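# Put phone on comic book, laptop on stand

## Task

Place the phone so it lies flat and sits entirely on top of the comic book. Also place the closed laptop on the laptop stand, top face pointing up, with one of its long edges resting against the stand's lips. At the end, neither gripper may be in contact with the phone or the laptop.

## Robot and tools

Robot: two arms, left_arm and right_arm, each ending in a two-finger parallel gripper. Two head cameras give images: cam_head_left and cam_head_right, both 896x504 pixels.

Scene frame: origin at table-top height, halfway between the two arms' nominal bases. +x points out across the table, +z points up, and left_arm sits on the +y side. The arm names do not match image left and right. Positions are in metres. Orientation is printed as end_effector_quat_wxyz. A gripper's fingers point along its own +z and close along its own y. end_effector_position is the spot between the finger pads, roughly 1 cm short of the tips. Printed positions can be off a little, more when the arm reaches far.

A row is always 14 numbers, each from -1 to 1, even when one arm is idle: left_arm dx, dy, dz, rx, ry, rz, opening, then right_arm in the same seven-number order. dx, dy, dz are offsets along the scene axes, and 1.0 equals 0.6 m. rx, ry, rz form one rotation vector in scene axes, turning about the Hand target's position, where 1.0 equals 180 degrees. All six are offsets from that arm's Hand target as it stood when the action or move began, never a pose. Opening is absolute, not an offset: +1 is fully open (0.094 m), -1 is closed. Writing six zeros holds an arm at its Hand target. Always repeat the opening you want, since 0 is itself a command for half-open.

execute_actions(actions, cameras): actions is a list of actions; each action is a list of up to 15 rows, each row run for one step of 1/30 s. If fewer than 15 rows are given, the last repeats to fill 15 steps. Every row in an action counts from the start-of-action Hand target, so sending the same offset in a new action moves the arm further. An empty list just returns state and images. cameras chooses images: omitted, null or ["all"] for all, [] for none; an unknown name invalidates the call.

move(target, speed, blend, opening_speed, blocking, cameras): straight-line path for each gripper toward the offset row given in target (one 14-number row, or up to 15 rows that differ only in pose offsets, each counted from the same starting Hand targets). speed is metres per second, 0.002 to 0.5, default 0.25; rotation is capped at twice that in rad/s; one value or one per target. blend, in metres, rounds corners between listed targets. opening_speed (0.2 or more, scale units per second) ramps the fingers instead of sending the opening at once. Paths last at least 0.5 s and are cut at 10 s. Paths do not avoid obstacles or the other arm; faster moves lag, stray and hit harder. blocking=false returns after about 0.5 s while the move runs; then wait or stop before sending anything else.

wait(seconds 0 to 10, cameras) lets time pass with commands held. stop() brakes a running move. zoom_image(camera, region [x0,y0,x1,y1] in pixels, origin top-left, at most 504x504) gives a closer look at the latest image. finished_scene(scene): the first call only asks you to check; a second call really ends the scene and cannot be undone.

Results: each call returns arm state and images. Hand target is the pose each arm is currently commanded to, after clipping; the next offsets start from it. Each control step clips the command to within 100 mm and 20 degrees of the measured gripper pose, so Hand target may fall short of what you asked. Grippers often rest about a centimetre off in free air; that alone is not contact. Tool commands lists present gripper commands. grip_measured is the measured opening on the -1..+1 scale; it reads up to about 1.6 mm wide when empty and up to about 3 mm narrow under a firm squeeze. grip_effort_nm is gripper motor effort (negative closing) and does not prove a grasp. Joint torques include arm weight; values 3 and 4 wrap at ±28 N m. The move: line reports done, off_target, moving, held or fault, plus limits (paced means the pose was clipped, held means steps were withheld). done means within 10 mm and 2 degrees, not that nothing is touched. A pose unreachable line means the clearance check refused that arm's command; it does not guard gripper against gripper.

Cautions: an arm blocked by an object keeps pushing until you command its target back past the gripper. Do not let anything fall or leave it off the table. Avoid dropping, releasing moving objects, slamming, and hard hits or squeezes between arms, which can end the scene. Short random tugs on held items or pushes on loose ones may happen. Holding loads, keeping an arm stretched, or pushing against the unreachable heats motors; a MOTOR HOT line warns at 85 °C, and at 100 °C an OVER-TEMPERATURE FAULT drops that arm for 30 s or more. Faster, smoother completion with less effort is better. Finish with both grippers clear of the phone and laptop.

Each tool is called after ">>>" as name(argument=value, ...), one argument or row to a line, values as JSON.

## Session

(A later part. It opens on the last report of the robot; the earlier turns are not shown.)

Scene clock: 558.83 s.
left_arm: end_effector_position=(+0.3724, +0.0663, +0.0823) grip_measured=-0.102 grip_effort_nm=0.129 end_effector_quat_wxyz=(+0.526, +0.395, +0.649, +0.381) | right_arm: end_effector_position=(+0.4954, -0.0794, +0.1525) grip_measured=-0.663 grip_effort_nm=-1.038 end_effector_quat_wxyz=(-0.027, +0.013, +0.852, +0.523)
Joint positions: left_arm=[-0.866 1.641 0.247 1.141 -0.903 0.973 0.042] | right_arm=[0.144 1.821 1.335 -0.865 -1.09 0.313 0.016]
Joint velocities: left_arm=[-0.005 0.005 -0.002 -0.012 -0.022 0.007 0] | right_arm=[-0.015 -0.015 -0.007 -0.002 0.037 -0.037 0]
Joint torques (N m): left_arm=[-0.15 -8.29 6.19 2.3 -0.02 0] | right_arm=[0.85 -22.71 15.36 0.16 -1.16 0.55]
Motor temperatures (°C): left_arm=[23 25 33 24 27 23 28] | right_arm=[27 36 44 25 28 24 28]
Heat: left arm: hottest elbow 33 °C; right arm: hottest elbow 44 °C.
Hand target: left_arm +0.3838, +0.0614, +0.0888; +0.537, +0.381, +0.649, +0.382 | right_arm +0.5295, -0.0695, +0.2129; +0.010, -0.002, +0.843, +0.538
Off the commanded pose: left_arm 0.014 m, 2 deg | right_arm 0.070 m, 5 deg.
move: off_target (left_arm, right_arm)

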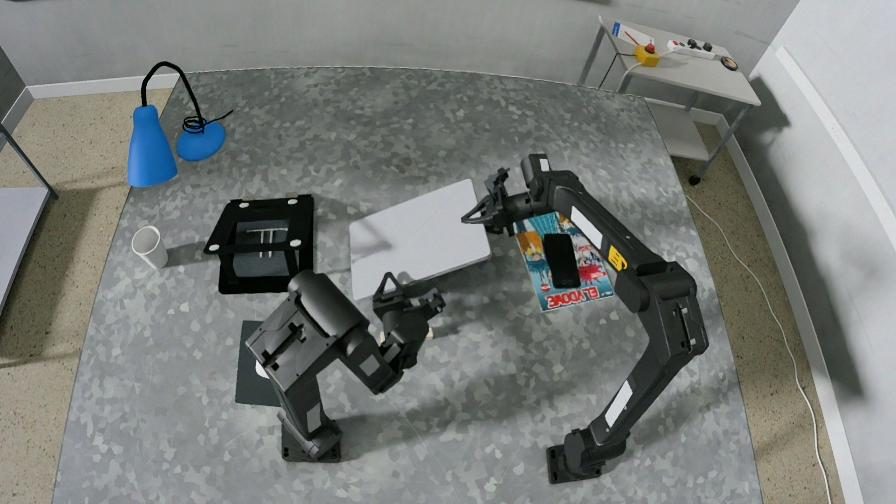

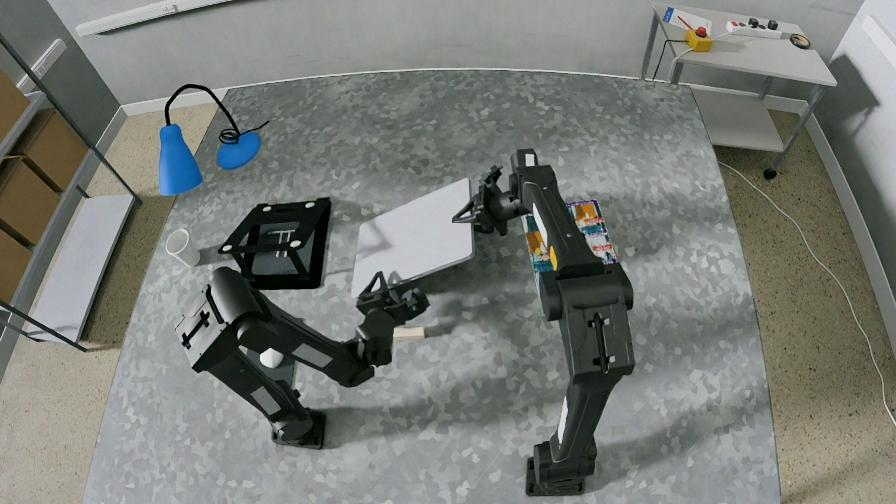

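>>> move(
  target=[0.035,0.0,-0.004,0,0,0,-0.1,0,0,0,0,0,0,-0.7],
  speed=0.06,
)

>>> zoom_image(
  camera="cam_head_left",
  region=[340, 220, 480, 350],
)

>>> zoom_image(
  camera="cam_head_right",
  region=[330, 220, 470, 350],
)

Scene clock: 563.50 s.
left_arm: end_effector_position=(+0.3925, +0.0656, +0.0794) grip_measured=-0.102 grip_effort_nm=0.125 end_effector_quat_wxyz=(+0.526, +0.395, +0.650, +0.381) | right_arm: end_effector_position=(+0.4954, -0.0794, +0.1525) grip_measured=-0.663 grip_effort_nm=-1.033 end_effector_quat_wxyz=(-0.027, +0.013, +0.852, +0.523)
Joint positions: left_arm=[-0.813 1.676 0.286 1.151 -0.851 0.99 0.042] | right_arm=[0.144 1.821 1.335 -0.865 -1.09 0.313 0.016]
Joint velocities: left_arm=[0.005 -0.015 -0.012 -0.002 -0.022 0.007 0.001] | right_arm=[-0.024 -0.005 0.012 0.002 0.051 0.007 0]
Joint torques (N m): left_arm=[-0.85 -8.94 6.53 2.41 0.02 0.07] | right_arm=[0.79 -22.53 15.31 0.16 -1.15 0.55]
Motor temperatures (°C): left_arm=[23 25 33 24 27 23 28] | right_arm=[27 36 44 25 28 24 28]
Heat: left arm: hottest elbow 33 °C; right arm: hottest elbow 44 °C.
Hand target: left_arm +0.4047, +0.0610, +0.0863; +0.537, +0.381, +0.649, +0.382 | right_arm +0.5295, -0.0695, +0.2129; +0.010, -0.002, +0.843, +0.538
Off the commanded pose: left_arm 0.015 m, 2 deg | right_arm 0.070 m, 5 deg.
move: off_target (left_arm, right_arm)

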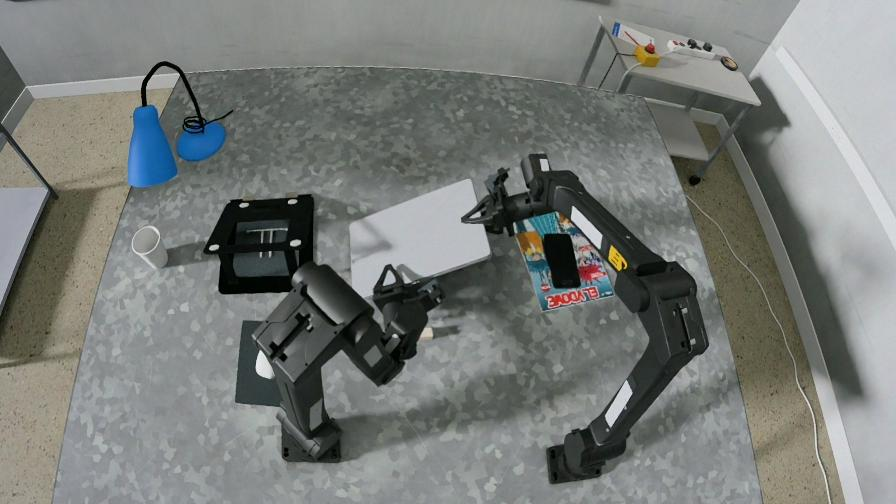

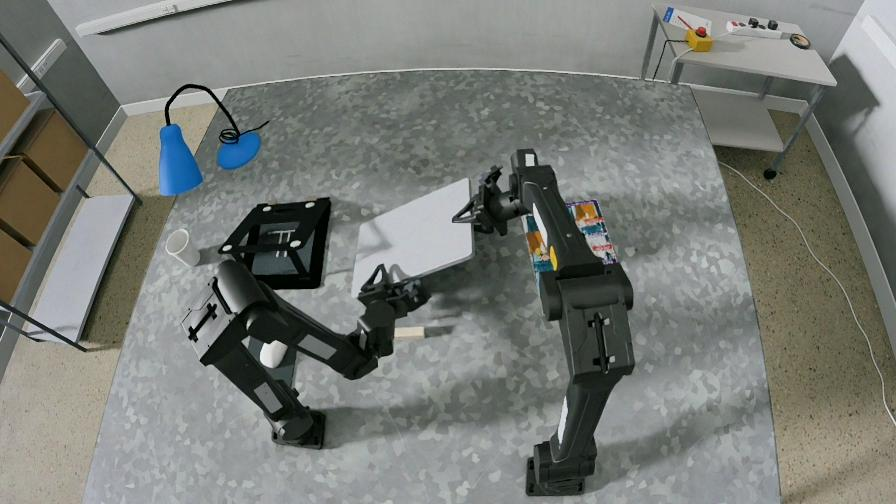

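Scaled by 3.600.

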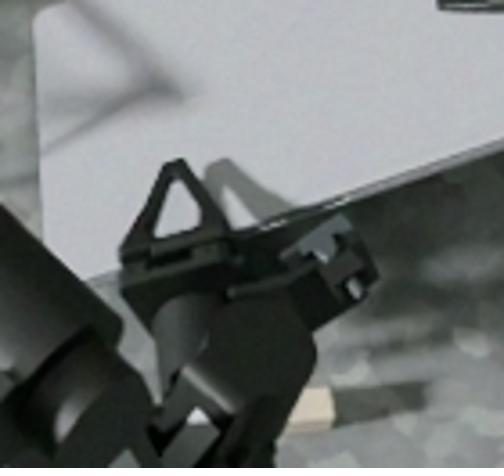

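Scaled by 3.600.

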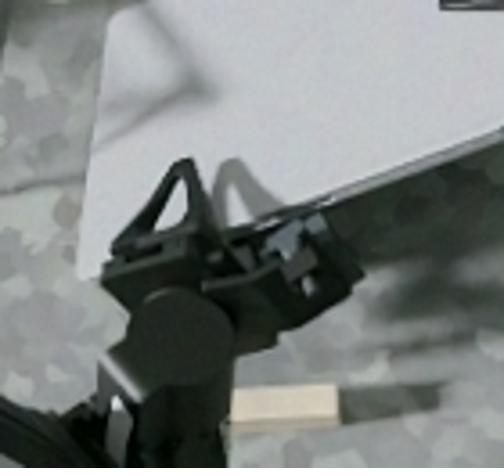

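>>> move(
  target=[0.0,0.0,0.0,0,0,0,-0.75,0,0,0,0,0,0,-0.7],
  speed=0.06,
  opening_speed=0.5,
)

>>> zoom_image(
  camera="cam_head_left",
  region=[340, 220, 480, 350],
)

>>> zoom_image(
  camera="cam_head_right",
  region=[330, 220, 470, 350],
)

Scene clock: 567.57 s.
left_arm: end_effector_position=(+0.3927, +0.0655, +0.0781) grip_measured=-0.639 grip_effort_nm=-0.999 end_effector_quat_wxyz=(+0.532, +0.386, +0.656, +0.372) | right_arm: end_effector_position=(+0.4958, -0.0790, +0.1533) grip_measured=-0.663 grip_effort_nm=-1.043 end_effector_quat_wxyz=(-0.032, +0.022, +0.852, +0.523)
Joint positions: left_arm=[-0.811 1.682 0.286 1.156 -0.846 0.96 0.017] | right_arm=[0.144 1.821 1.337 -0.867 -1.089 0.334 0.016]
Joint velocities: left_arm=[-0.015 -0.005 -0.002 -0.022 0.051 0.007 0] | right_arm=[0.005 -0.015 -0.012 0.002 0.037 0.051 0]
Joint torques (N m): left_arm=[-0.5 -9.52 6.28 2.15 -0.16 0.28] | right_arm=[0.79 -22.71 15.16 0.24 -1.15 0.38]
Motor temperatures (°C): left_arm=[23 25 33 24 26 23 28] | right_arm=[27 37 45 25 28 24 28]
Heat: left arm: hottest elbow 33 °C; right arm: hottest elbow 45 °C.
Hand target: left_arm +0.4048, +0.0611, +0.0864; +0.537, +0.381, +0.649, +0.382 | right_arm +0.5295, -0.0695, +0.2130; +0.010, -0.002, +0.843, +0.538
Off the commanded pose: left_arm 0.015 m, 2 deg | right_arm 0.069 m, 6 deg.
move: off_target (left_arm, right_arm)

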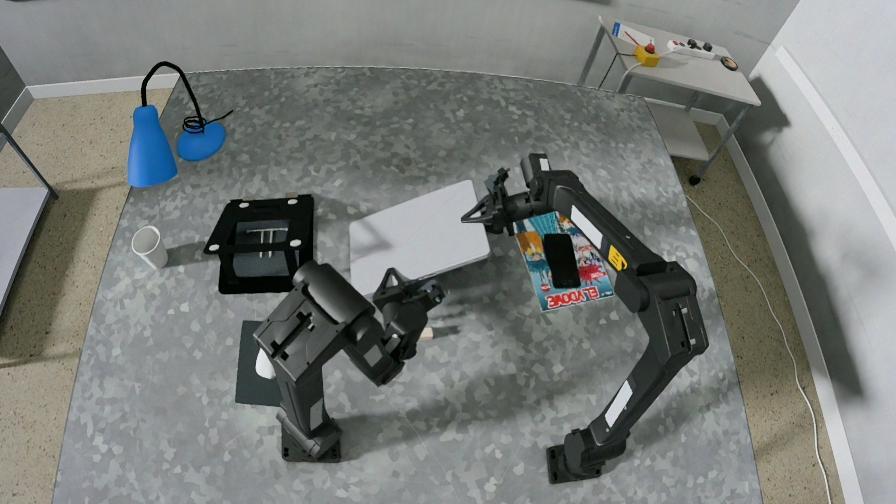

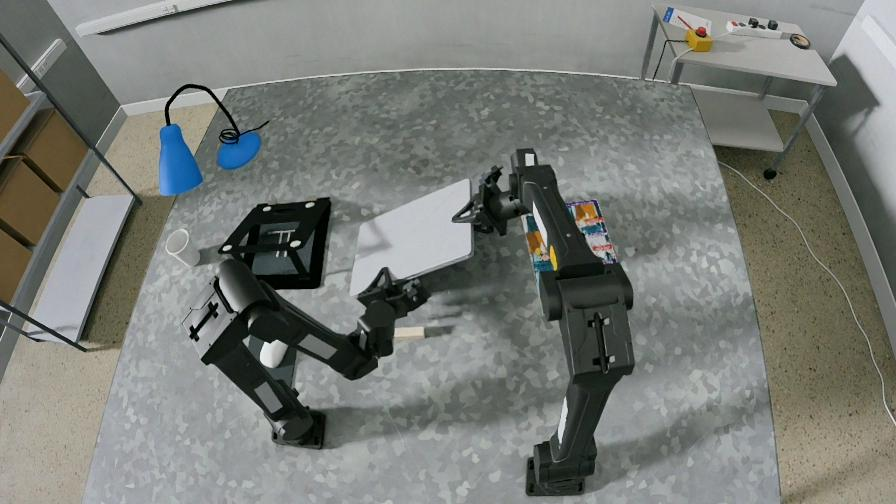

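Scaled by 3.600.

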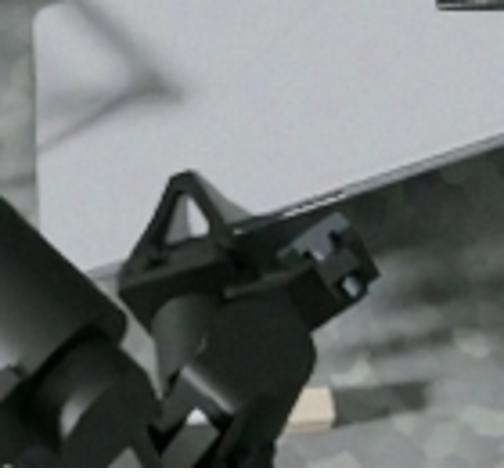

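Scaled by 3.600.

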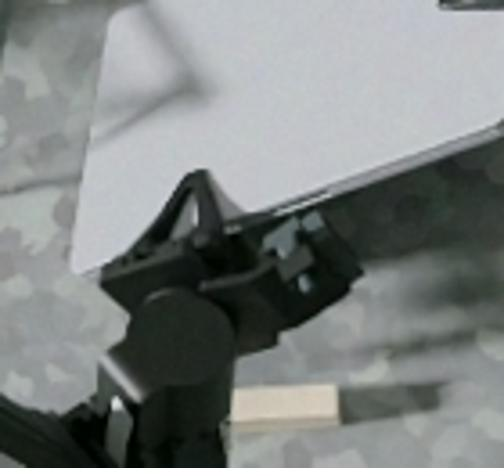

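>>> move(
  target=[0,0,0,0,0,0,-0.1,0,0,0,0,0,0,-0.7],
  opening_speed=1,
  cameras=[],
)

>>> move(
  target=[
    [-0.13,-0.012,0.017,0,0,0,-0.1,0,0,0,0,0,0,-0.7],
    [-0.208,0.165,0.32,-0.17,0.176,0.175,-0.1,0,0,0,0,0,0,-0.7],
    [0.108,0.53,0.27,-0.339,0.352,0.351,-0.1,0,0,0,0,0,0,-0.7],
  ],
  speed=0.25,
)

Scene clock: 601.17 s.
left_arm: end_effector_position=(+0.3927, +0.0655, +0.0781) grip_measured=-0.103 grip_effort_nm=0.129 end_effector_quat_wxyz=(+0.526, +0.396, +0.650, +0.380) | right_arm: end_effector_position=(+0.4957, -0.0788, +0.1532) grip_measured=-0.663 grip_effort_nm=-1.043 end_effector_quat_wxyz=(-0.028, +0.015, +0.852, +0.522)
Joint positions: left_arm=[-0.811 1.682 0.286 1.156 -0.847 0.991 0.042] | right_arm=[0.145 1.821 1.337 -0.867 -1.089 0.319 0.016]
Joint velocities: left_arm=[0.005 -0.015 0.007 0.002 -0.051 -0.051 0] | right_arm=[0.005 -0.005 -0.002 0.002 0.051 -0.037 0.001]
Joint torques (N m): left_arm=[-0.38 -9.52 6.37 2.39 -0.19 0.05] | right_arm=[0.79 -22.53 15.2 0.2 -1.18 0.52]
Motor temperatures (°C): left_arm=[23 26 32 24 26 24 29] | right_arm=[26 38 55 25 29 24 28]
Heat: left arm: hottest elbow 32 °C; right arm: hottest elbow 55 °C.
Hand target: left_arm +0.4048, +0.0611, +0.0864; +0.537, +0.381, +0.649, +0.382 | right_arm +0.5296, -0.0696, +0.2130; +0.011, -0.002, +0.843, +0.538
Off the commanded pose: left_arm 0.015 m, 2 deg | right_arm 0.069 m, 5 deg.
move: off_target (left_arm, right_arm)
No camera images: "cameras" was empty.

Scene clock: 606.27 s.
left_arm: end_effector_position=(+0.4594, +0.3664, +0.2265) grip_measured=-0.102 grip_effort_nm=0.125 end_effector_quat_wxyz=(-0.025, -0.144, +0.989, +0.012) | right_arm: end_effector_position=(+0.4957, -0.0788, +0.1532) grip_measured=-0.663 grip_effort_nm=-1.043 end_effector_quat_wxyz=(-0.027, +0.014, +0.852, +0.522)
Joint positions: left_arm=[0.243 1.534 1.43 -1.513 -0.03 -0.018 0.042] | right_arm=[0.145 1.821 1.337 -0.867 -1.089 0.316 0.016]
Joint velocities: left_arm=[-0.005 0.005 0.002 -0.002 -0.051 -0.007 0] | right_arm=[-0.005 0.005 -0.002 0.002 -0.022 -0.007 0]
Joint torques (N m): left_arm=[-0.91 -14.39 16.76 -0.2 0.14 0.01] | right_arm=[0.62 -22.59 15.2 0.21 -1.19 0.52]
Motor temperatures (°C): left_arm=[23 26 33 24 26 24 29] | right_arm=[26 38 56 25 29 24 28]
Heat: left arm: hottest elbow 33 °C; right arm: hottest elbow 56 °C.
Hand target: left_arm +0.4765, +0.3747, +0.2492; +0.000, -0.149, +0.989, +0.013 | right_arm +0.5296, -0.0696, +0.2130; +0.011, -0.002, +0.843, +0.538
Off the commanded pose: left_arm 0.027 m, 3 deg | right_arm 0.069 m, 5 deg.
move: off_target (left_arm, right_arm)

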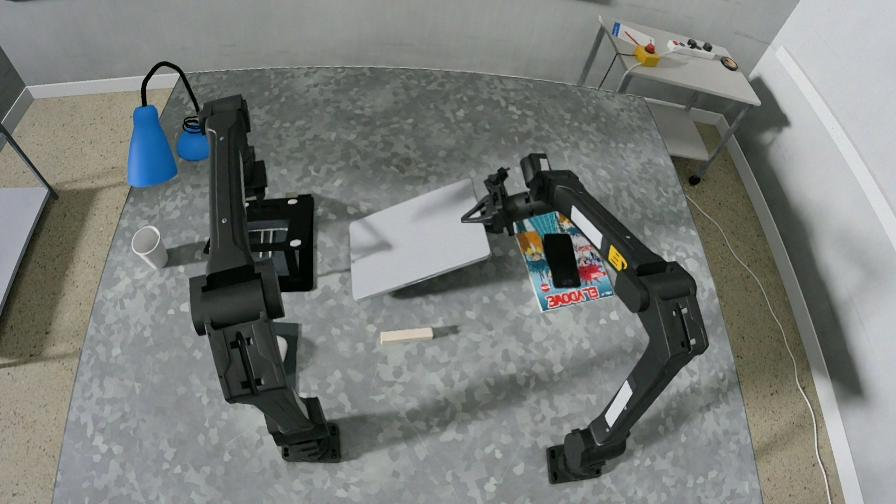

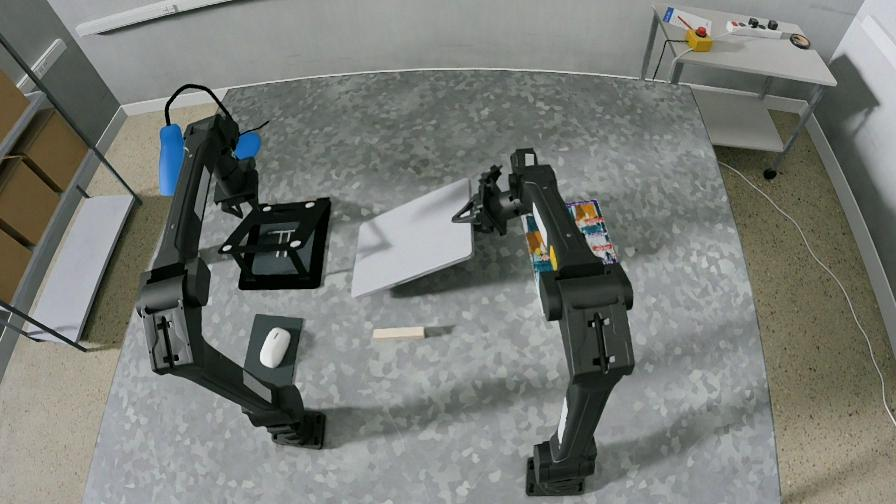

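>>> execute_actions(
  actions=[],
)

Scene clock: 624.73 s.
left_arm: end_effector_position=(+0.4593, +0.3663, +0.2266) grip_measured=-0.102 grip_effort_nm=0.120 end_effector_quat_wxyz=(-0.025, -0.144, +0.989, +0.012) | right_arm: end_effector_position=(+0.4957, -0.0788, +0.1532) grip_measured=-0.663 grip_effort_nm=-1.038 end_effector_quat_wxyz=(-0.027, +0.014, +0.852, +0.522)
Joint positions: left_arm=[0.243 1.534 1.43 -1.514 -0.03 -0.018 0.042] | right_arm=[0.145 1.821 1.337 -0.867 -1.089 0.316 0.016]
Joint velocities: left_arm=[0.005 -0.005 -0.007 0.007 0.007 -0.066 0] | right_arm=[-0.015 -0.015 0.007 -0.007 0.022 -0.037 0]
Joint torques (N m): left_arm=[-1.08 -13.92 16.92 -0.23 0.15 0.05] | right_arm=[0.73 -22.53 15.19 0.21 -1.2 0.53]
Motor temperatures (°C): left_arm=[23 27 37 24 26 24 28] | right_arm=[26 38 58 25 29 24 29]
Heat: left arm: hottest elbow 37 °C; right arm: hottest elbow 58 °C.
Hand target: left_arm +0.4765, +0.3747, +0.2492; +0.000, -0.149, +0.989, +0.013 | right_arm +0.5296, -0.0696, +0.2130; +0.011, -0.002, +0.843, +0.538
Tool commands: left_gripper/opening=-0.1 right_gripper/opening=-0.7
Off the commanded pose: left_arm 0.027 m, 3 deg | right_arm 0.069 m, 5 deg.

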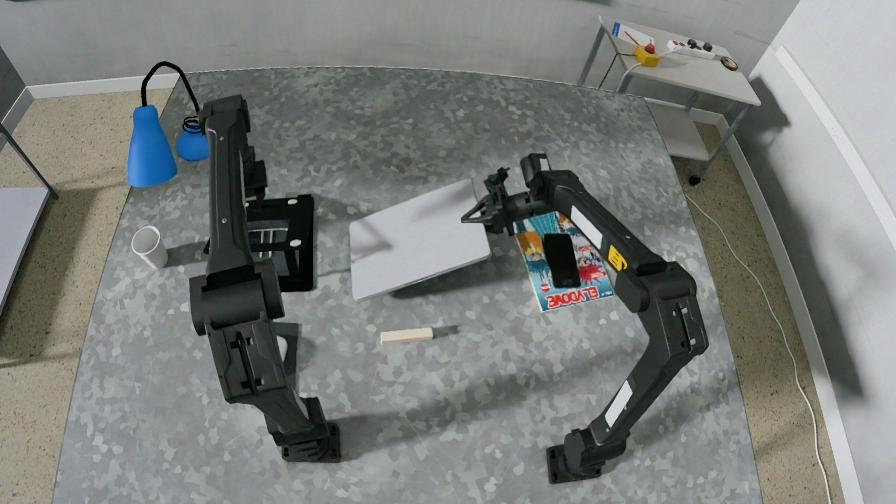

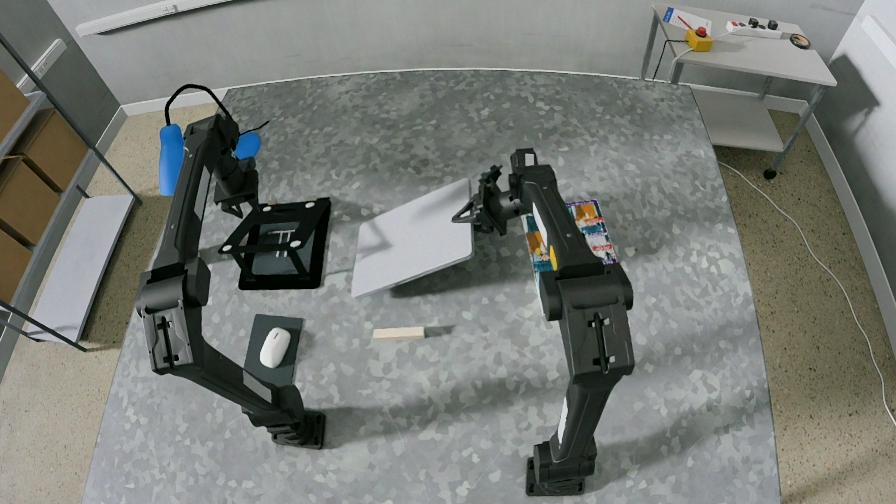

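>>> zoom_image(
  camera="cam_head_right",
  region=[180, 100, 380, 300],
)

>>> zoom_image(
  camera="cam_head_left",
  region=[180, 120, 380, 300],
)

Scaled by 2.520.

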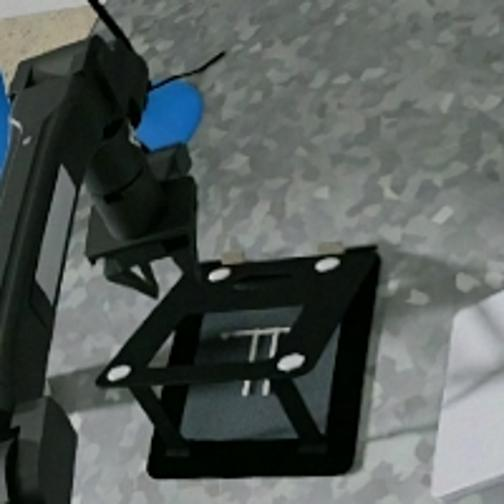

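Scaled by 2.520.

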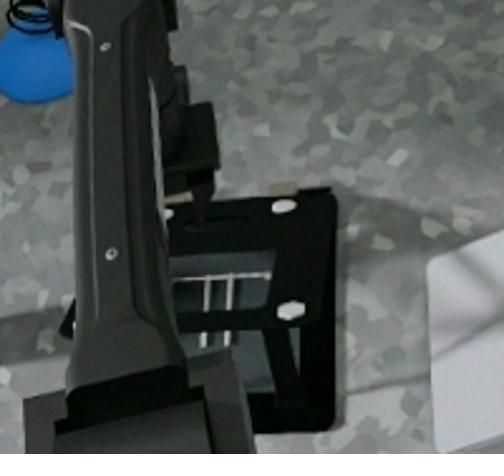

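>>> move(
  target=[0.005, -0.06, -0.15, 0,0,0,-1, 0,0,0,0,0,0,-0.7],
  speed=0.15,
)

Scene clock: 652.40 s.
left_arm: end_effector_position=(+0.4762, +0.3430, +0.1658) grip_measured=-0.987 grip_effort_nm=-0.691 end_effector_quat_wxyz=(+0.001, -0.150, +0.989, +0.015) | right_arm: end_effector_position=(+0.4958, -0.0788, +0.1531) grip_measured=-0.663 grip_effort_nm=-1.033 end_effector_quat_wxyz=(-0.027, +0.013, +0.852, +0.522)
Joint positions: left_arm=[0.184 1.557 1.297 -1.305 -0.029 -0.089 0.001] | right_arm=[0.145 1.821 1.337 -0.867 -1.088 0.315 0.016]
Joint velocities: left_arm=[-0.005 -0.015 -0.002 -0.017 0.037 -0.11 0] | right_arm=[-0.034 0.005 -0.007 0.007 0.022 -0.022 0]
Joint torques (N m): left_arm=[-2.26 -14.68 9.16 0.77 0.06 -0.09] | right_arm=[0.79 -22.59 15.21 0.18 -1.2 0.53]
Motor temperatures (°C): left_arm=[23 27 39 24 26 24 28] | right_arm=[26 38 60 25 29 24 29]
Heat: left arm: hottest elbow 39 °C; right arm: hottest elbow 60 °C.
Hand target: left_arm +0.4783, +0.3376, +0.1597; +0.001, -0.149, +0.989, +0.013 | right_arm +0.5296, -0.0696, +0.2129; +0.011, -0.002, +0.843, +0.538
Off the commanded pose: left_arm 0.009 m, 0 deg | right_arm 0.069 m, 5 deg.
move: off_target (right_arm)

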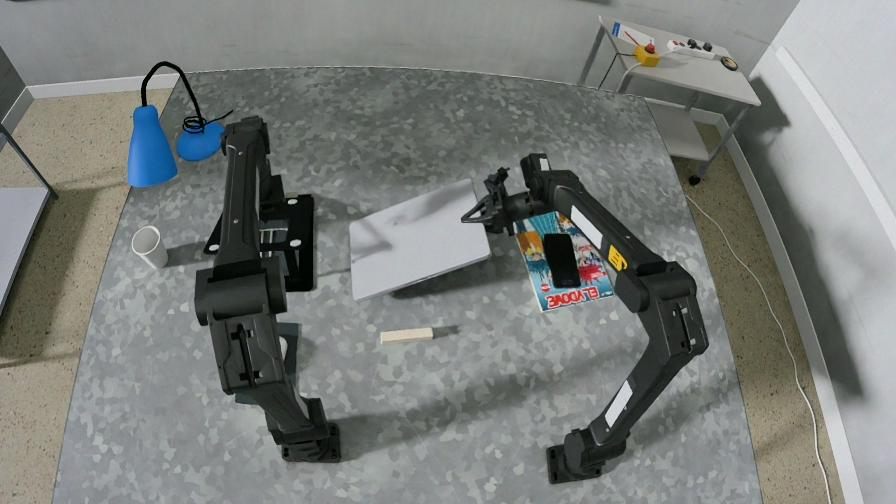

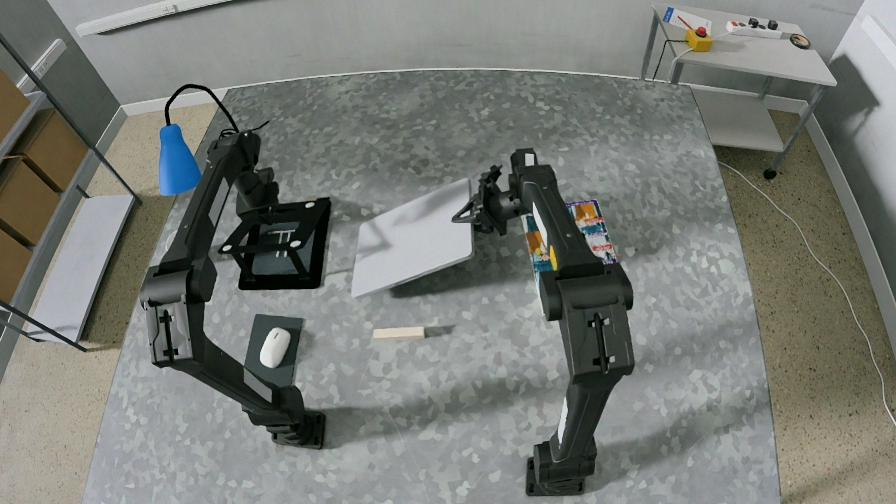

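>>> zoom_image(
  camera="cam_head_right",
  region=[200, 140, 350, 300],
)

>>> zoom_image(
  camera="cam_head_left",
  region=[200, 140, 350, 300],
)

Scaled by 3.150.

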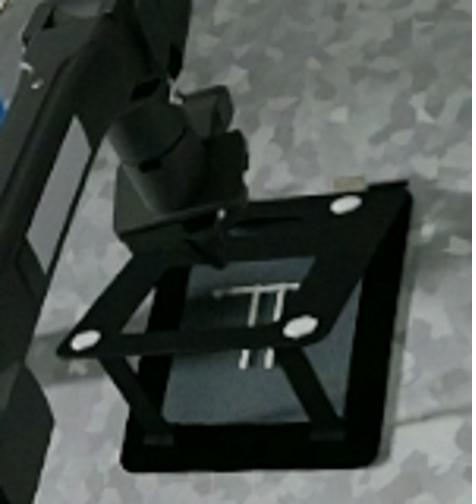

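Scaled by 3.150.

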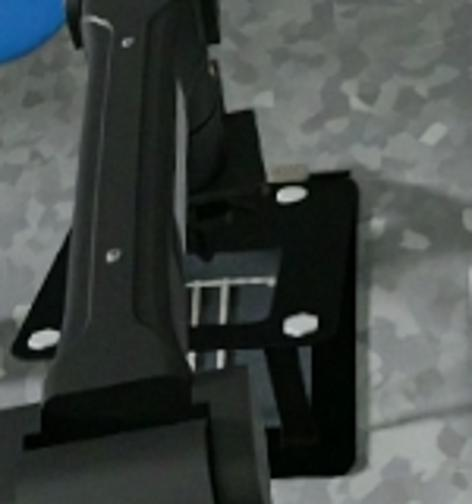

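>>> move(
  target=[
    [-0.01, -0.11, -0.01, 0,0,0,-1, 0,0,0,0,0,0,-0.7],
  ],
  speed=0.12,
  cameras=["cam_head_left"],
)

>>> zoom_image(
  camera="cam_head_left",
  region=[200, 140, 350, 300],
)

Scene clock: 665.40 s.
left_arm: end_effector_position=(+0.4722, +0.2762, +0.1469) grip_measured=-0.987 grip_effort_nm=-0.691 end_effector_quat_wxyz=(-0.014, -0.149, +0.989, +0.014) | right_arm: end_effector_position=(+0.4958, -0.0788, +0.1531) grip_measured=-0.663 grip_effort_nm=-1.038 end_effector_quat_wxyz=(-0.027, +0.013, +0.852, +0.522)
Joint positions: left_arm=[0.039 1.557 1.245 -1.287 -0.027 -0.233 0.001] | right_arm=[0.145 1.821 1.337 -0.867 -1.088 0.315 0.016]
Joint velocities: left_arm=[-0.024 -0.005 -0.002 -0.007 -0.007 -0.007 0] | right_arm=[-0.005 0.005 -0.012 -0.012 0.022 0.037 0]
Joint torques (N m): left_arm=[-2.37 -17.32 8.92 0.73 -0.05 -0.05] | right_arm=[0.73 -22.53 15.2 0.2 -1.2 0.54]
Motor temperatures (°C): left_arm=[23 27 38 24 26 24 28] | right_arm=[26 38 61 25 30 24 29]
Heat: left arm: hottest elbow 38 °C; right arm: hottest elbow 61 °C.
Hand target: left_arm +0.4716, +0.2716, +0.1544; +0.001, -0.149, +0.989, +0.013 | right_arm +0.5296, -0.0696, +0.2130; +0.010, -0.002, +0.843, +0.538
Off the commanded pose: left_arm 0.008 m, 2 deg | right_arm 0.069 m, 5 deg.
move: off_target (right_arm)
Images, in order (width x height): cam_head_left 896x504.

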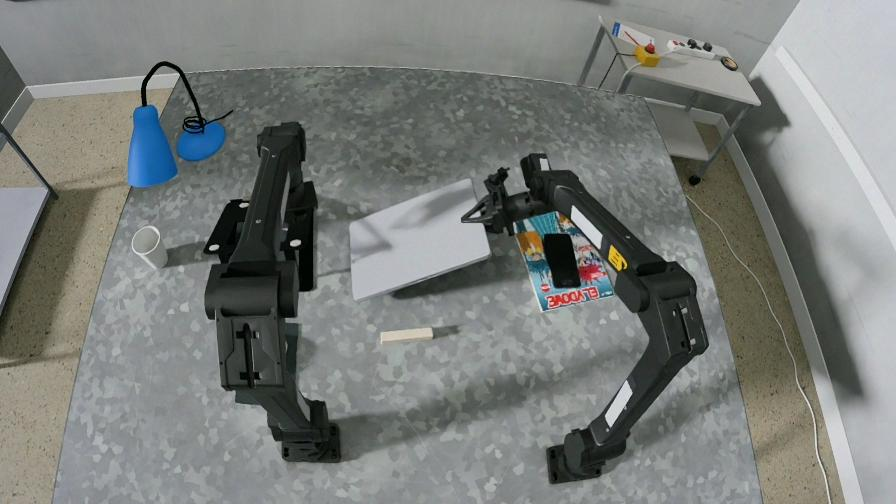

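Scaled by 3.150.

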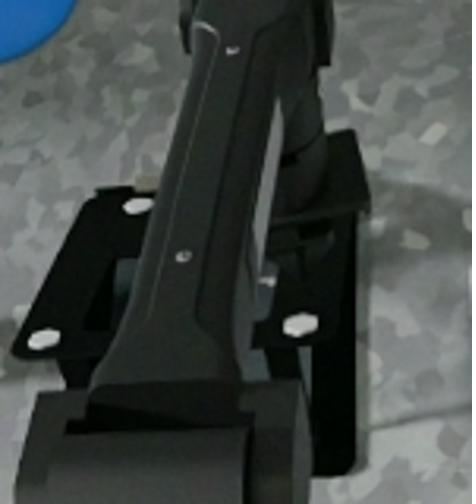

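>>> move(
  target=[
    [-0.01, 0.015, -0.06, 0,0,0,-1, 0,0,0,0,0,0,-0.7],
  ],
  speed=0.05,
  cameras=["cam_head_right"],
)

>>> zoom_image(
  camera="cam_head_right",
  region=[200, 140, 350, 300],
)

Scene clock: 668.47 s.
left_arm: end_effector_position=(+0.4729, +0.2763, +0.1238) grip_measured=-0.987 grip_effort_nm=-0.686 end_effector_quat_wxyz=(+0.005, -0.148, +0.989, +0.013) | right_arm: end_effector_position=(+0.4958, -0.0788, +0.1531) grip_measured=-0.663 grip_effort_nm=-1.043 end_effector_quat_wxyz=(-0.027, +0.013, +0.852, +0.522)
Joint positions: left_arm=[0.039 1.556 1.179 -1.185 -0.027 -0.23 0.001] | right_arm=[0.145 1.821 1.337 -0.867 -1.088 0.314 0.016]
Joint velocities: left_arm=[-0.005 -0.015 -0.022 0.002 -0.022 -0.007 0] | right_arm=[-0.005 -0.015 0.002 0.002 0.037 -0.037 0]
Joint torques (N m): left_arm=[-0.91 -14.74 7.49 0.55 -0.01 0.1] | right_arm=[0.67 -22.53 15.21 0.18 -1.2 0.54]
Motor temperatures (°C): left_arm=[23 27 37 24 26 24 28] | right_arm=[26 38 61 25 30 24 29]
Heat: left arm: hottest elbow 37 °C; right arm: hottest elbow 61 °C.
Hand target: left_arm +0.4652, +0.2804, +0.1184; +0.001, -0.149, +0.989, +0.013 | right_arm +0.5296, -0.0696, +0.2130; +0.011, -0.002, +0.843, +0.538
Off the commanded pose: left_arm 0.010 m, 1 deg | right_arm 0.069 m, 5 deg.
move: off_target (right_arm)
Images, in order (width x height): cam_head_right 896x504.

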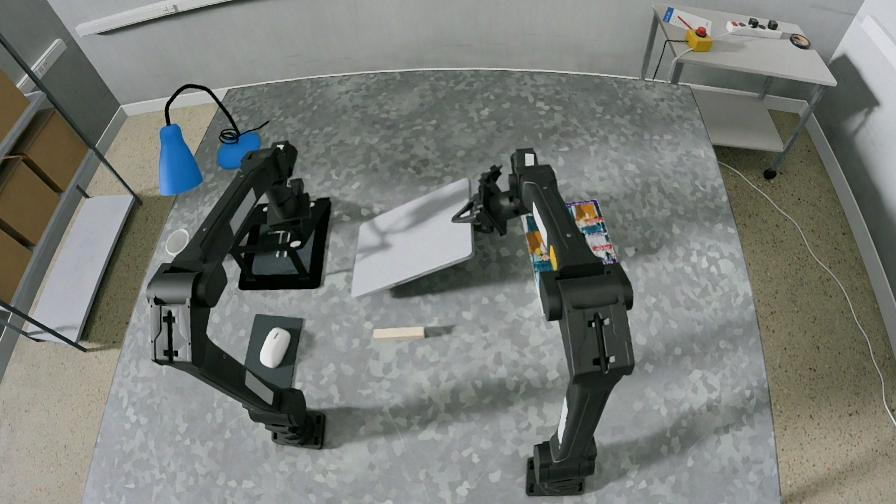

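Scaled by 3.150.

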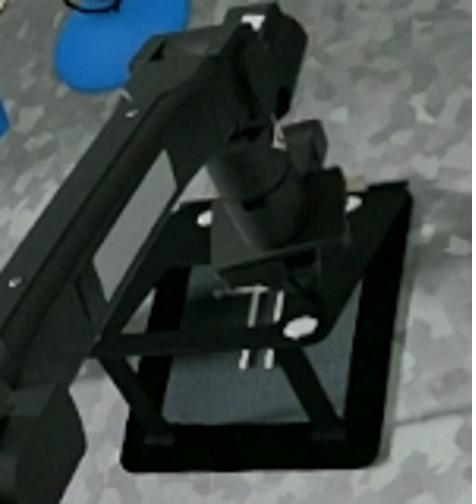

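>>> move(
  target=[
    [-0.005, 0.0, -0.025, 0,0,0,-1, 0,0,0,0,0,0,-0.7],
  ],
  speed=0.03,
  cameras=[],
)

>>> move(
  target=[
    [-0.005, 0.0, -0.02, 0,0,0,-1, 0,0,0,0,0,0,-0.7],
  ],
  speed=0.03,
  cameras=[],
)

>>> move(
  target=[
    [0, 0.0, -0.02, 0,0,0,-1, 0,0,0,0,0,0,-0.7],
  ],
  speed=0.03,
  cameras=["cam_head_right"],
)

>>> zoom_image(
  camera="cam_head_right",
  region=[200, 140, 350, 300],
)

Scene clock: 673.30 s.
left_arm: end_effector_position=(+0.4761, +0.2765, +0.1205) grip_measured=-0.987 grip_effort_nm=-0.686 end_effector_quat_wxyz=(+0.023, -0.148, +0.989, +0.011) | right_arm: end_effector_position=(+0.4958, -0.0788, +0.1531) grip_measured=-0.663 grip_effort_nm=-1.043 end_effector_quat_wxyz=(-0.027, +0.013, +0.852, +0.522)
Joint positions: left_arm=[0.039 1.547 1.158 -1.139 -0.027 -0.23 0.001] | right_arm=[0.145 1.821 1.337 -0.867 -1.088 0.314 0.016]
Joint velocities: left_arm=[0.005 -0.005 -0.017 0.027 -0.066 -0.051 -0.001] | right_arm=[-0.015 -0.005 -0.002 -0.007 0.022 0.007 0.001]
Joint torques (N m): left_arm=[-1.73 -13.8 6.5 0.57 -0.05 0.08] | right_arm=[0.67 -22.59 15.21 0.2 -1.2 0.54]
Motor temperatures (°C): left_arm=[23 27 37 24 26 23 28] | right_arm=[26 38 61 25 30 24 29]
Heat: left arm: hottest elbow 37 °C; right arm: hottest elbow 61 °C.
Hand target: left_arm +0.4621, +0.2803, +0.1035; +0.001, -0.149, +0.989, +0.013 | right_arm +0.5296, -0.0696, +0.2130; +0.010, -0.002, +0.843, +0.538
Off the commanded pose: left_arm 0.022 m, 2 deg | right_arm 0.069 m, 5 deg.
move: off_target (left_arm, right_arm)
No camera images: "cameras" was empty.

Scene clock: 674.20 s.
left_arm: end_effector_position=(+0.4782, +0.2767, +0.1181) grip_measured=-0.987 grip_effort_nm=-0.686 end_effector_quat_wxyz=(+0.036, -0.148, +0.988, +0.010) | right_arm: end_effector_position=(+0.4958, -0.0788, +0.1531) grip_measured=-0.663 grip_effort_nm=-1.038 end_effector_quat_wxyz=(-0.027, +0.013, +0.852, +0.522)
Joint positions: left_arm=[0.039 1.539 1.141 -1.104 -0.027 -0.229 0.001] | right_arm=[0.145 1.821 1.337 -0.867 -1.088 0.314 0.016]
Joint velocities: left_arm=[0.005 0.005 -0.002 -0.002 -0.051 -0.051 0] | right_arm=[-0.015 -0.005 -0.002 -0.022 -0.007 -0.007 -0.001]
Joint torques (N m): left_arm=[0.03 -12.4 5.37 0.35 0.01 0.11] | right_arm=[0.73 -22.65 15.23 0.18 -1.2 0.54]
Motor temperatures (°C): left_arm=[23 27 37 24 26 23 28] | right_arm=[26 38 61 25 30 24 29]
Heat: left arm: hottest elbow 37 °C; right arm: hottest elbow 61 °C.
Hand target: left_arm +0.4588, +0.2802, +0.0916; +0.001, -0.149, +0.989, +0.013 | right_arm +0.5296, -0.0696, +0.2130; +0.010, -0.002, +0.843, +0.538
Off the commanded pose: left_arm 0.033 m, 4 deg | right_arm 0.069 m, 5 deg.
move: off_target (left_arm, right_arm)
No camera images: "cameras" was empty.

Scene clock: 675.10 s.
left_arm: end_effector_position=(+0.4821, +0.2769, +0.1155) grip_measured=-0.987 grip_effort_nm=-0.686 end_effector_quat_wxyz=(+0.048, -0.148, +0.988, +0.009) | right_arm: end_effector_position=(+0.4958, -0.0788, +0.1531) grip_measured=-0.663 grip_effort_nm=-1.043 end_effector_quat_wxyz=(-0.027, +0.013, +0.852, +0.522)
Joint positions: left_arm=[0.039 1.537 1.13 -1.07 -0.027 -0.229 0.001] | right_arm=[0.145 1.821 1.337 -0.867 -1.088 0.314 0.016]
Joint velocities: left_arm=[0.005 0.005 0.002 -0.017 -0.022 -0.007 0] | right_arm=[-0.005 0.015 -0.007 0.002 -0.051 -0.081 0]
Joint torques (N m): left_arm=[-0.85 -11.75 4.94 0.21 -0.03 0.08] | right_arm=[0.73 -22.59 15.21 0.18 -1.2 0.54]
Motor temperatures (°C): left_arm=[23 27 37 24 26 23 28] | right_arm=[26 38 61 25 30 24 29]
Heat: left arm: hottest elbow 37 °C; right arm: hottest elbow 61 °C.
Hand target: left_arm +0.4588, +0.2801, +0.0796; +0.001, -0.149, +0.989, +0.013 | right_arm +0.5296, -0.0696, +0.2130; +0.010, -0.002, +0.843, +0.538
Off the commanded pose: left_arm 0.043 m, 5 deg | right_arm 0.069 m, 5 deg.
move: off_target (left_arm, right_arm)
Images, in order (width x height): cam_head_right 896x504.

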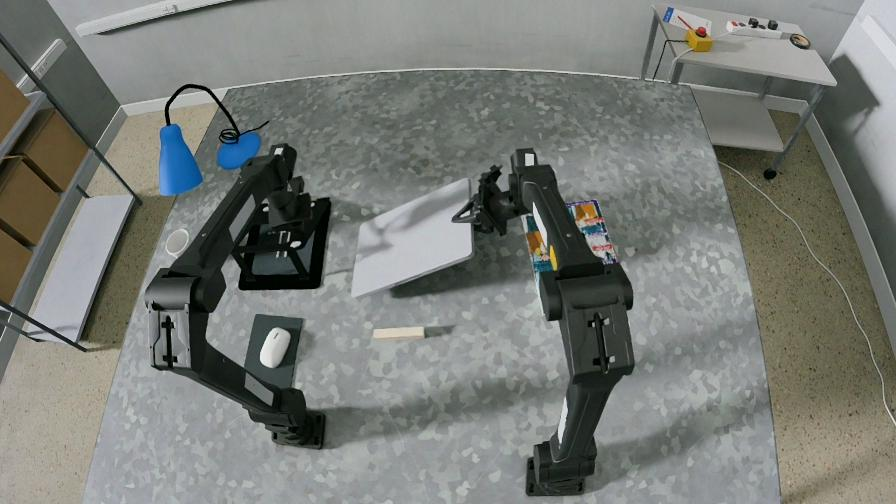

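Scaled by 3.150.

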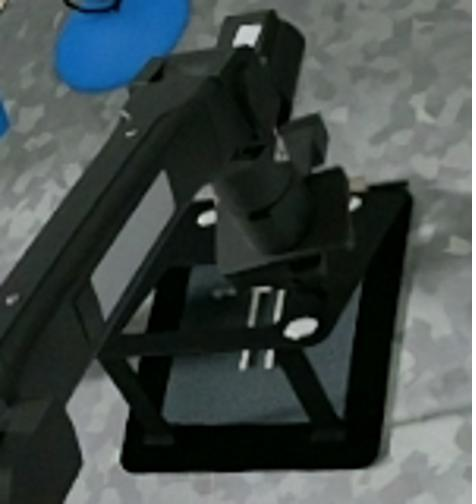

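>>> move(
  target=[
    [0.03, 0.0, 0.11, 0,0,0,-1, 0,0,0,0,0,0,-0.7],
    [0.15, 0.0, 0.08, 0,0,0,-1, 0,0,0,0,0,0,-0.7],
    [0.15, 0.0, 0.03, 0,0,0,-1, 0,0,0,0,0,0,-0.7],
  ],
  speed=0.08,
  cameras=["cam_head_right"],
)

>>> zoom_image(
  camera="cam_head_right",
  region=[200, 140, 350, 300],
)

Scene clock: 687.97 s.
left_arm: end_effector_position=(+0.5338, +0.2804, +0.0922) grip_measured=-0.987 grip_effort_nm=-0.691 end_effector_quat_wxyz=(-0.015, -0.147, +0.989, +0.015) | right_arm: end_effector_position=(+0.4958, -0.0788, +0.1531) grip_measured=-0.663 grip_effort_nm=-1.038 end_effector_quat_wxyz=(-0.027, +0.013, +0.852, +0.522)
Joint positions: left_arm=[0.039 1.76 1.351 -1.194 -0.027 -0.229 0.001] | right_arm=[0.145 1.821 1.337 -0.867 -1.088 0.314 0.016]
Joint velocities: left_arm=[-0.015 -0.005 -0.007 -0.007 0.037 -0.037 -0.001] | right_arm=[-0.015 0.005 -0.007 0.007 0.007 0.007 0]
Joint torques (N m): left_arm=[-1.14 -17.44 12.74 0.69 -0.03 -0.02] | right_arm=[0.79 -22.53 15.23 0.21 -1.21 0.54]
Motor temperatures (°C): left_arm=[23 27 36 24 26 23 28] | right_arm=[26 38 62 25 30 24 29]
Heat: left arm: hottest elbow 36 °C; right arm: hottest elbow 62 °C.
Hand target: left_arm +0.5492, +0.2791, +0.0970; +0.001, -0.149, +0.989, +0.013 | right_arm +0.5296, -0.0696, +0.2130; +0.011, -0.002, +0.843, +0.538
Off the commanded pose: left_arm 0.016 m, 2 deg | right_arm 0.069 m, 5 deg.
move: off_target (left_arm, right_arm)
Images, in order (width x height): cam_head_right 896x504.

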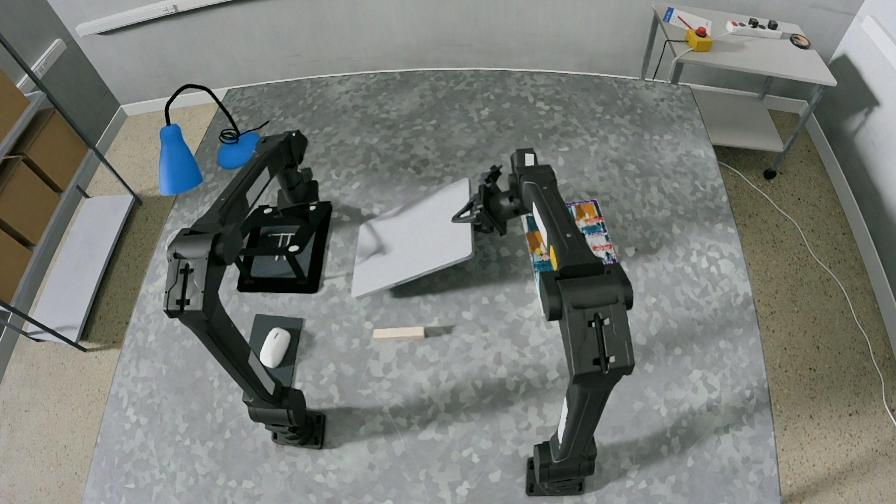

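Scaled by 3.150.

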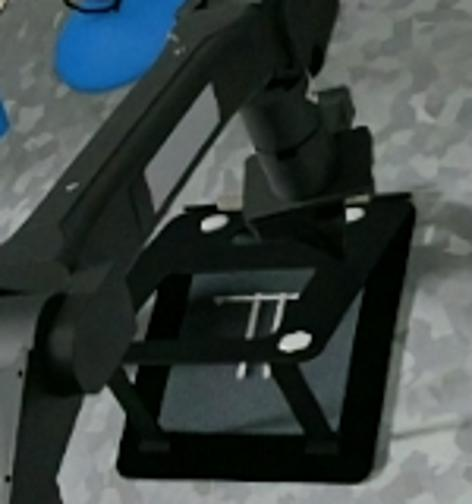

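>>> move(
  target=[
    [0.0, 0.0, -0.025, 0,0,0,-1, 0,0,0,0,0,0,-0.7],
  ],
  speed=0.03,
  cameras=["cam_head_left"],
)

>>> zoom_image(
  camera="cam_head_left",
  region=[180, 140, 370, 300],
)

Scene clock: 695.37 s.
left_arm: end_effector_position=(+0.5420, +0.2809, +0.0847) grip_measured=-0.987 grip_effort_nm=-0.686 end_effector_quat_wxyz=(-0.004, -0.148, +0.989, +0.014) | right_arm: end_effector_position=(+0.4958, -0.0788, +0.1531) grip_measured=-0.663 grip_effort_nm=-1.038 end_effector_quat_wxyz=(-0.027, +0.013, +0.852, +0.522)
Joint positions: left_arm=[0.039 1.775 1.351 -1.157 -0.027 -0.23 0.001] | right_arm=[0.145 1.821 1.337 -0.867 -1.088 0.314 0.016]
Joint velocities: left_arm=[-0.005 -0.005 -0.007 0.017 -0.007 -0.095 -0.001] | right_arm=[-0.015 -0.005 0.007 -0.002 -0.022 -0.022 0]
Joint torques (N m): left_arm=[-1.49 -17.32 10.39 0.75 -0.06 -0.04] | right_arm=[0.67 -22.65 15.2 0.2 -1.2 0.54]
Motor temperatures (°C): left_arm=[23 27 36 24 26 23 28] | right_arm=[26 38 62 25 30 24 29]
Heat: left arm: hottest elbow 36 °C; right arm: hottest elbow 62 °C.
Hand target: left_arm +0.5490, +0.2790, +0.0820; +0.001, -0.149, +0.989, +0.013 | right_arm +0.5296, -0.0696, +0.2130; +0.011, -0.002, +0.843, +0.538
Off the commanded pose: left_arm 0.008 m, 1 deg | right_arm 0.069 m, 5 deg.
move: off_target (right_arm)
Images, in order (width x height): cam_head_left 896x504.

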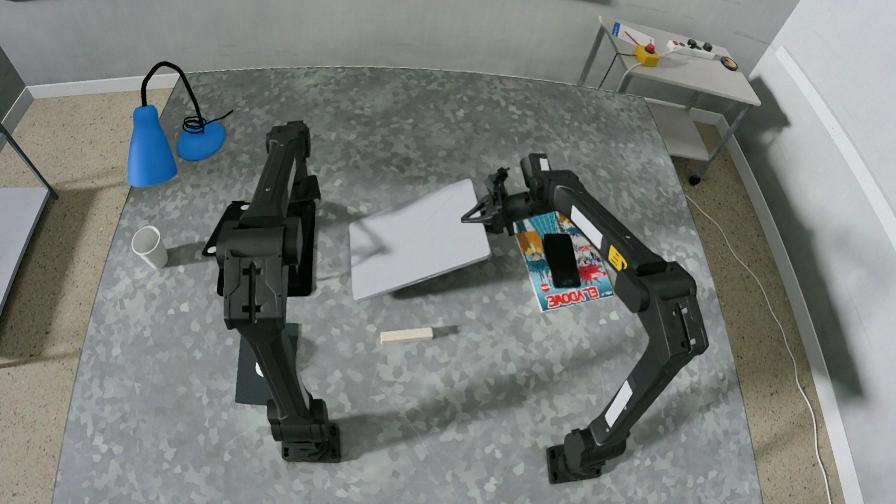

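Scaled by 2.653.

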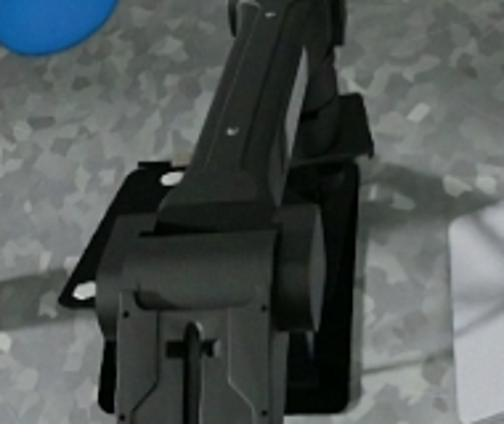

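>>> move(
  target=[
    [0.0, 0.0, -0.025, 0,0,0,-1, 0,0,0,0,0,0,-0.7],
  ],
  speed=0.03,
  cameras=[],
)

>>> move(
  target=[
    [0.0, 0.0, -0.02, 0,0,0,-1, 0,0,0,0,0,0,-0.7],
  ],
  speed=0.03,
  cameras=["cam_head_right"],
)

>>> zoom_image(
  camera="cam_head_right",
  region=[200, 140, 350, 300],
)

Scene clock: 699.53 s.
left_arm: end_effector_position=(+0.5500, +0.2815, +0.0769) grip_measured=-0.987 grip_effort_nm=-0.691 end_effector_quat_wxyz=(+0.006, -0.148, +0.989, +0.013) | right_arm: end_effector_position=(+0.4958, -0.0788, +0.1531) grip_measured=-0.663 grip_effort_nm=-1.038 end_effector_quat_wxyz=(-0.027, +0.013, +0.852, +0.522)
Joint positions: left_arm=[0.039 1.791 1.351 -1.121 -0.027 -0.23 0.001] | right_arm=[0.145 1.821 1.337 -0.867 -1.088 0.314 0.016]
Joint velocities: left_arm=[-0.015 0.015 -0.012 -0.002 -0.007 -0.022 0] | right_arm=[0.005 -0.005 0.012 0.007 0.022 0.037 0]
Joint torques (N m): left_arm=[-1.96 -17.44 8.51 0.75 -0.05 -0.07] | right_arm=[0.73 -22.59 15.19 0.2 -1.2 0.55]
Motor temperatures (°C): left_arm=[23 27 36 24 26 23 28] | right_arm=[26 38 62 25 30 24 29]
Heat: left arm: hottest elbow 36 °C; right arm: hottest elbow 62 °C.
Hand target: left_arm +0.5489, +0.2788, +0.0671; +0.001, -0.149, +0.989, +0.013 | right_arm +0.5296, -0.0696, +0.2130; +0.011, -0.002, +0.843, +0.538
Off the commanded pose: left_arm 0.010 m, 1 deg | right_arm 0.069 m, 5 deg.
move: off_target (right_arm)
No camera images: "cameras" was empty.

Scene clock: 700.40 s.
left_arm: end_effector_position=(+0.5536, +0.2817, +0.0724) grip_measured=-0.987 grip_effort_nm=-0.686 end_effector_quat_wxyz=(+0.015, -0.148, +0.989, +0.012) | right_arm: end_effector_position=(+0.4958, -0.0788, +0.1531) grip_measured=-0.663 grip_effort_nm=-1.038 end_effector_quat_wxyz=(-0.027, +0.013, +0.852, +0.522)
Joint positions: left_arm=[0.039 1.794 1.342 -1.091 -0.027 -0.23 0.001] | right_arm=[0.145 1.821 1.337 -0.867 -1.088 0.314 0.016]
Joint velocities: left_arm=[-0.005 -0.015 -0.012 -0.007 0.022 -0.007 0] | right_arm=[-0.034 0.005 -0.007 -0.012 -0.022 -0.007 -0.001]
Joint torques (N m): left_arm=[-2.02 -16.62 8.03 0.64 0 -0.05] | right_arm=[0.67 -22.53 15.2 0.18 -1.2 0.55]
Motor temperatures (°C): left_arm=[23 27 36 24 26 23 28] | right_arm=[26 38 62 25 30 24 29]
Heat: left arm: hottest elbow 36 °C; right arm: hottest elbow 62 °C.
Hand target: left_arm +0.5487, +0.2787, +0.0551; +0.001, -0.149, +0.989, +0.013 | right_arm +0.5296, -0.0696, +0.2130; +0.011, -0.002, +0.843, +0.538
Off the commanded pose: left_arm 0.018 m, 2 deg | right_arm 0.069 m, 5 deg.
move: off_target (left_arm, right_arm)
Images, in order (width x height): cam_head_right 896x504.

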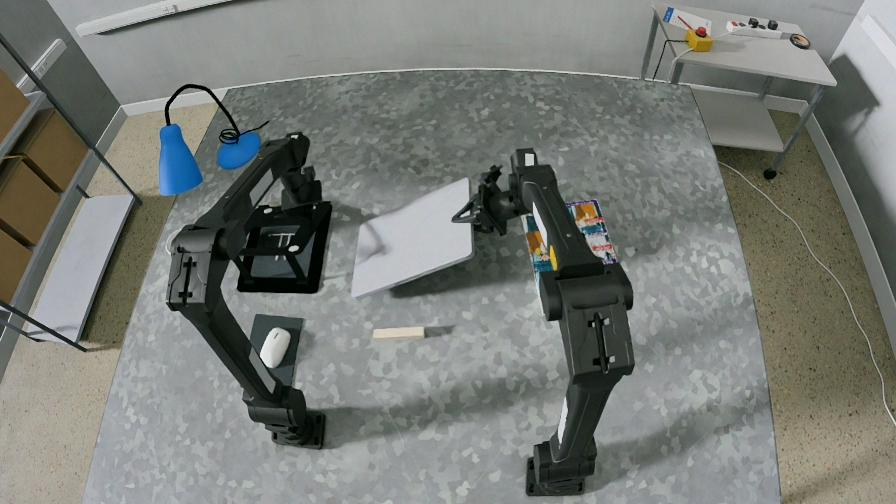

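Scaled by 3.150.

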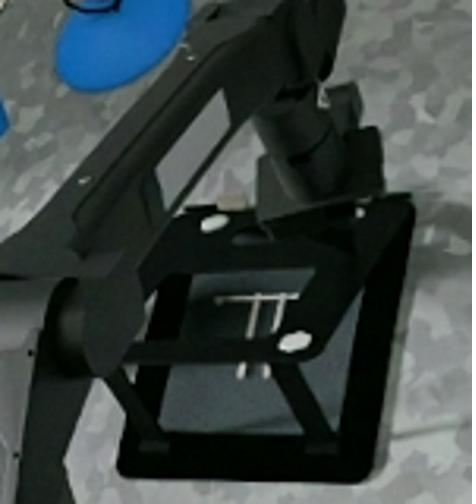

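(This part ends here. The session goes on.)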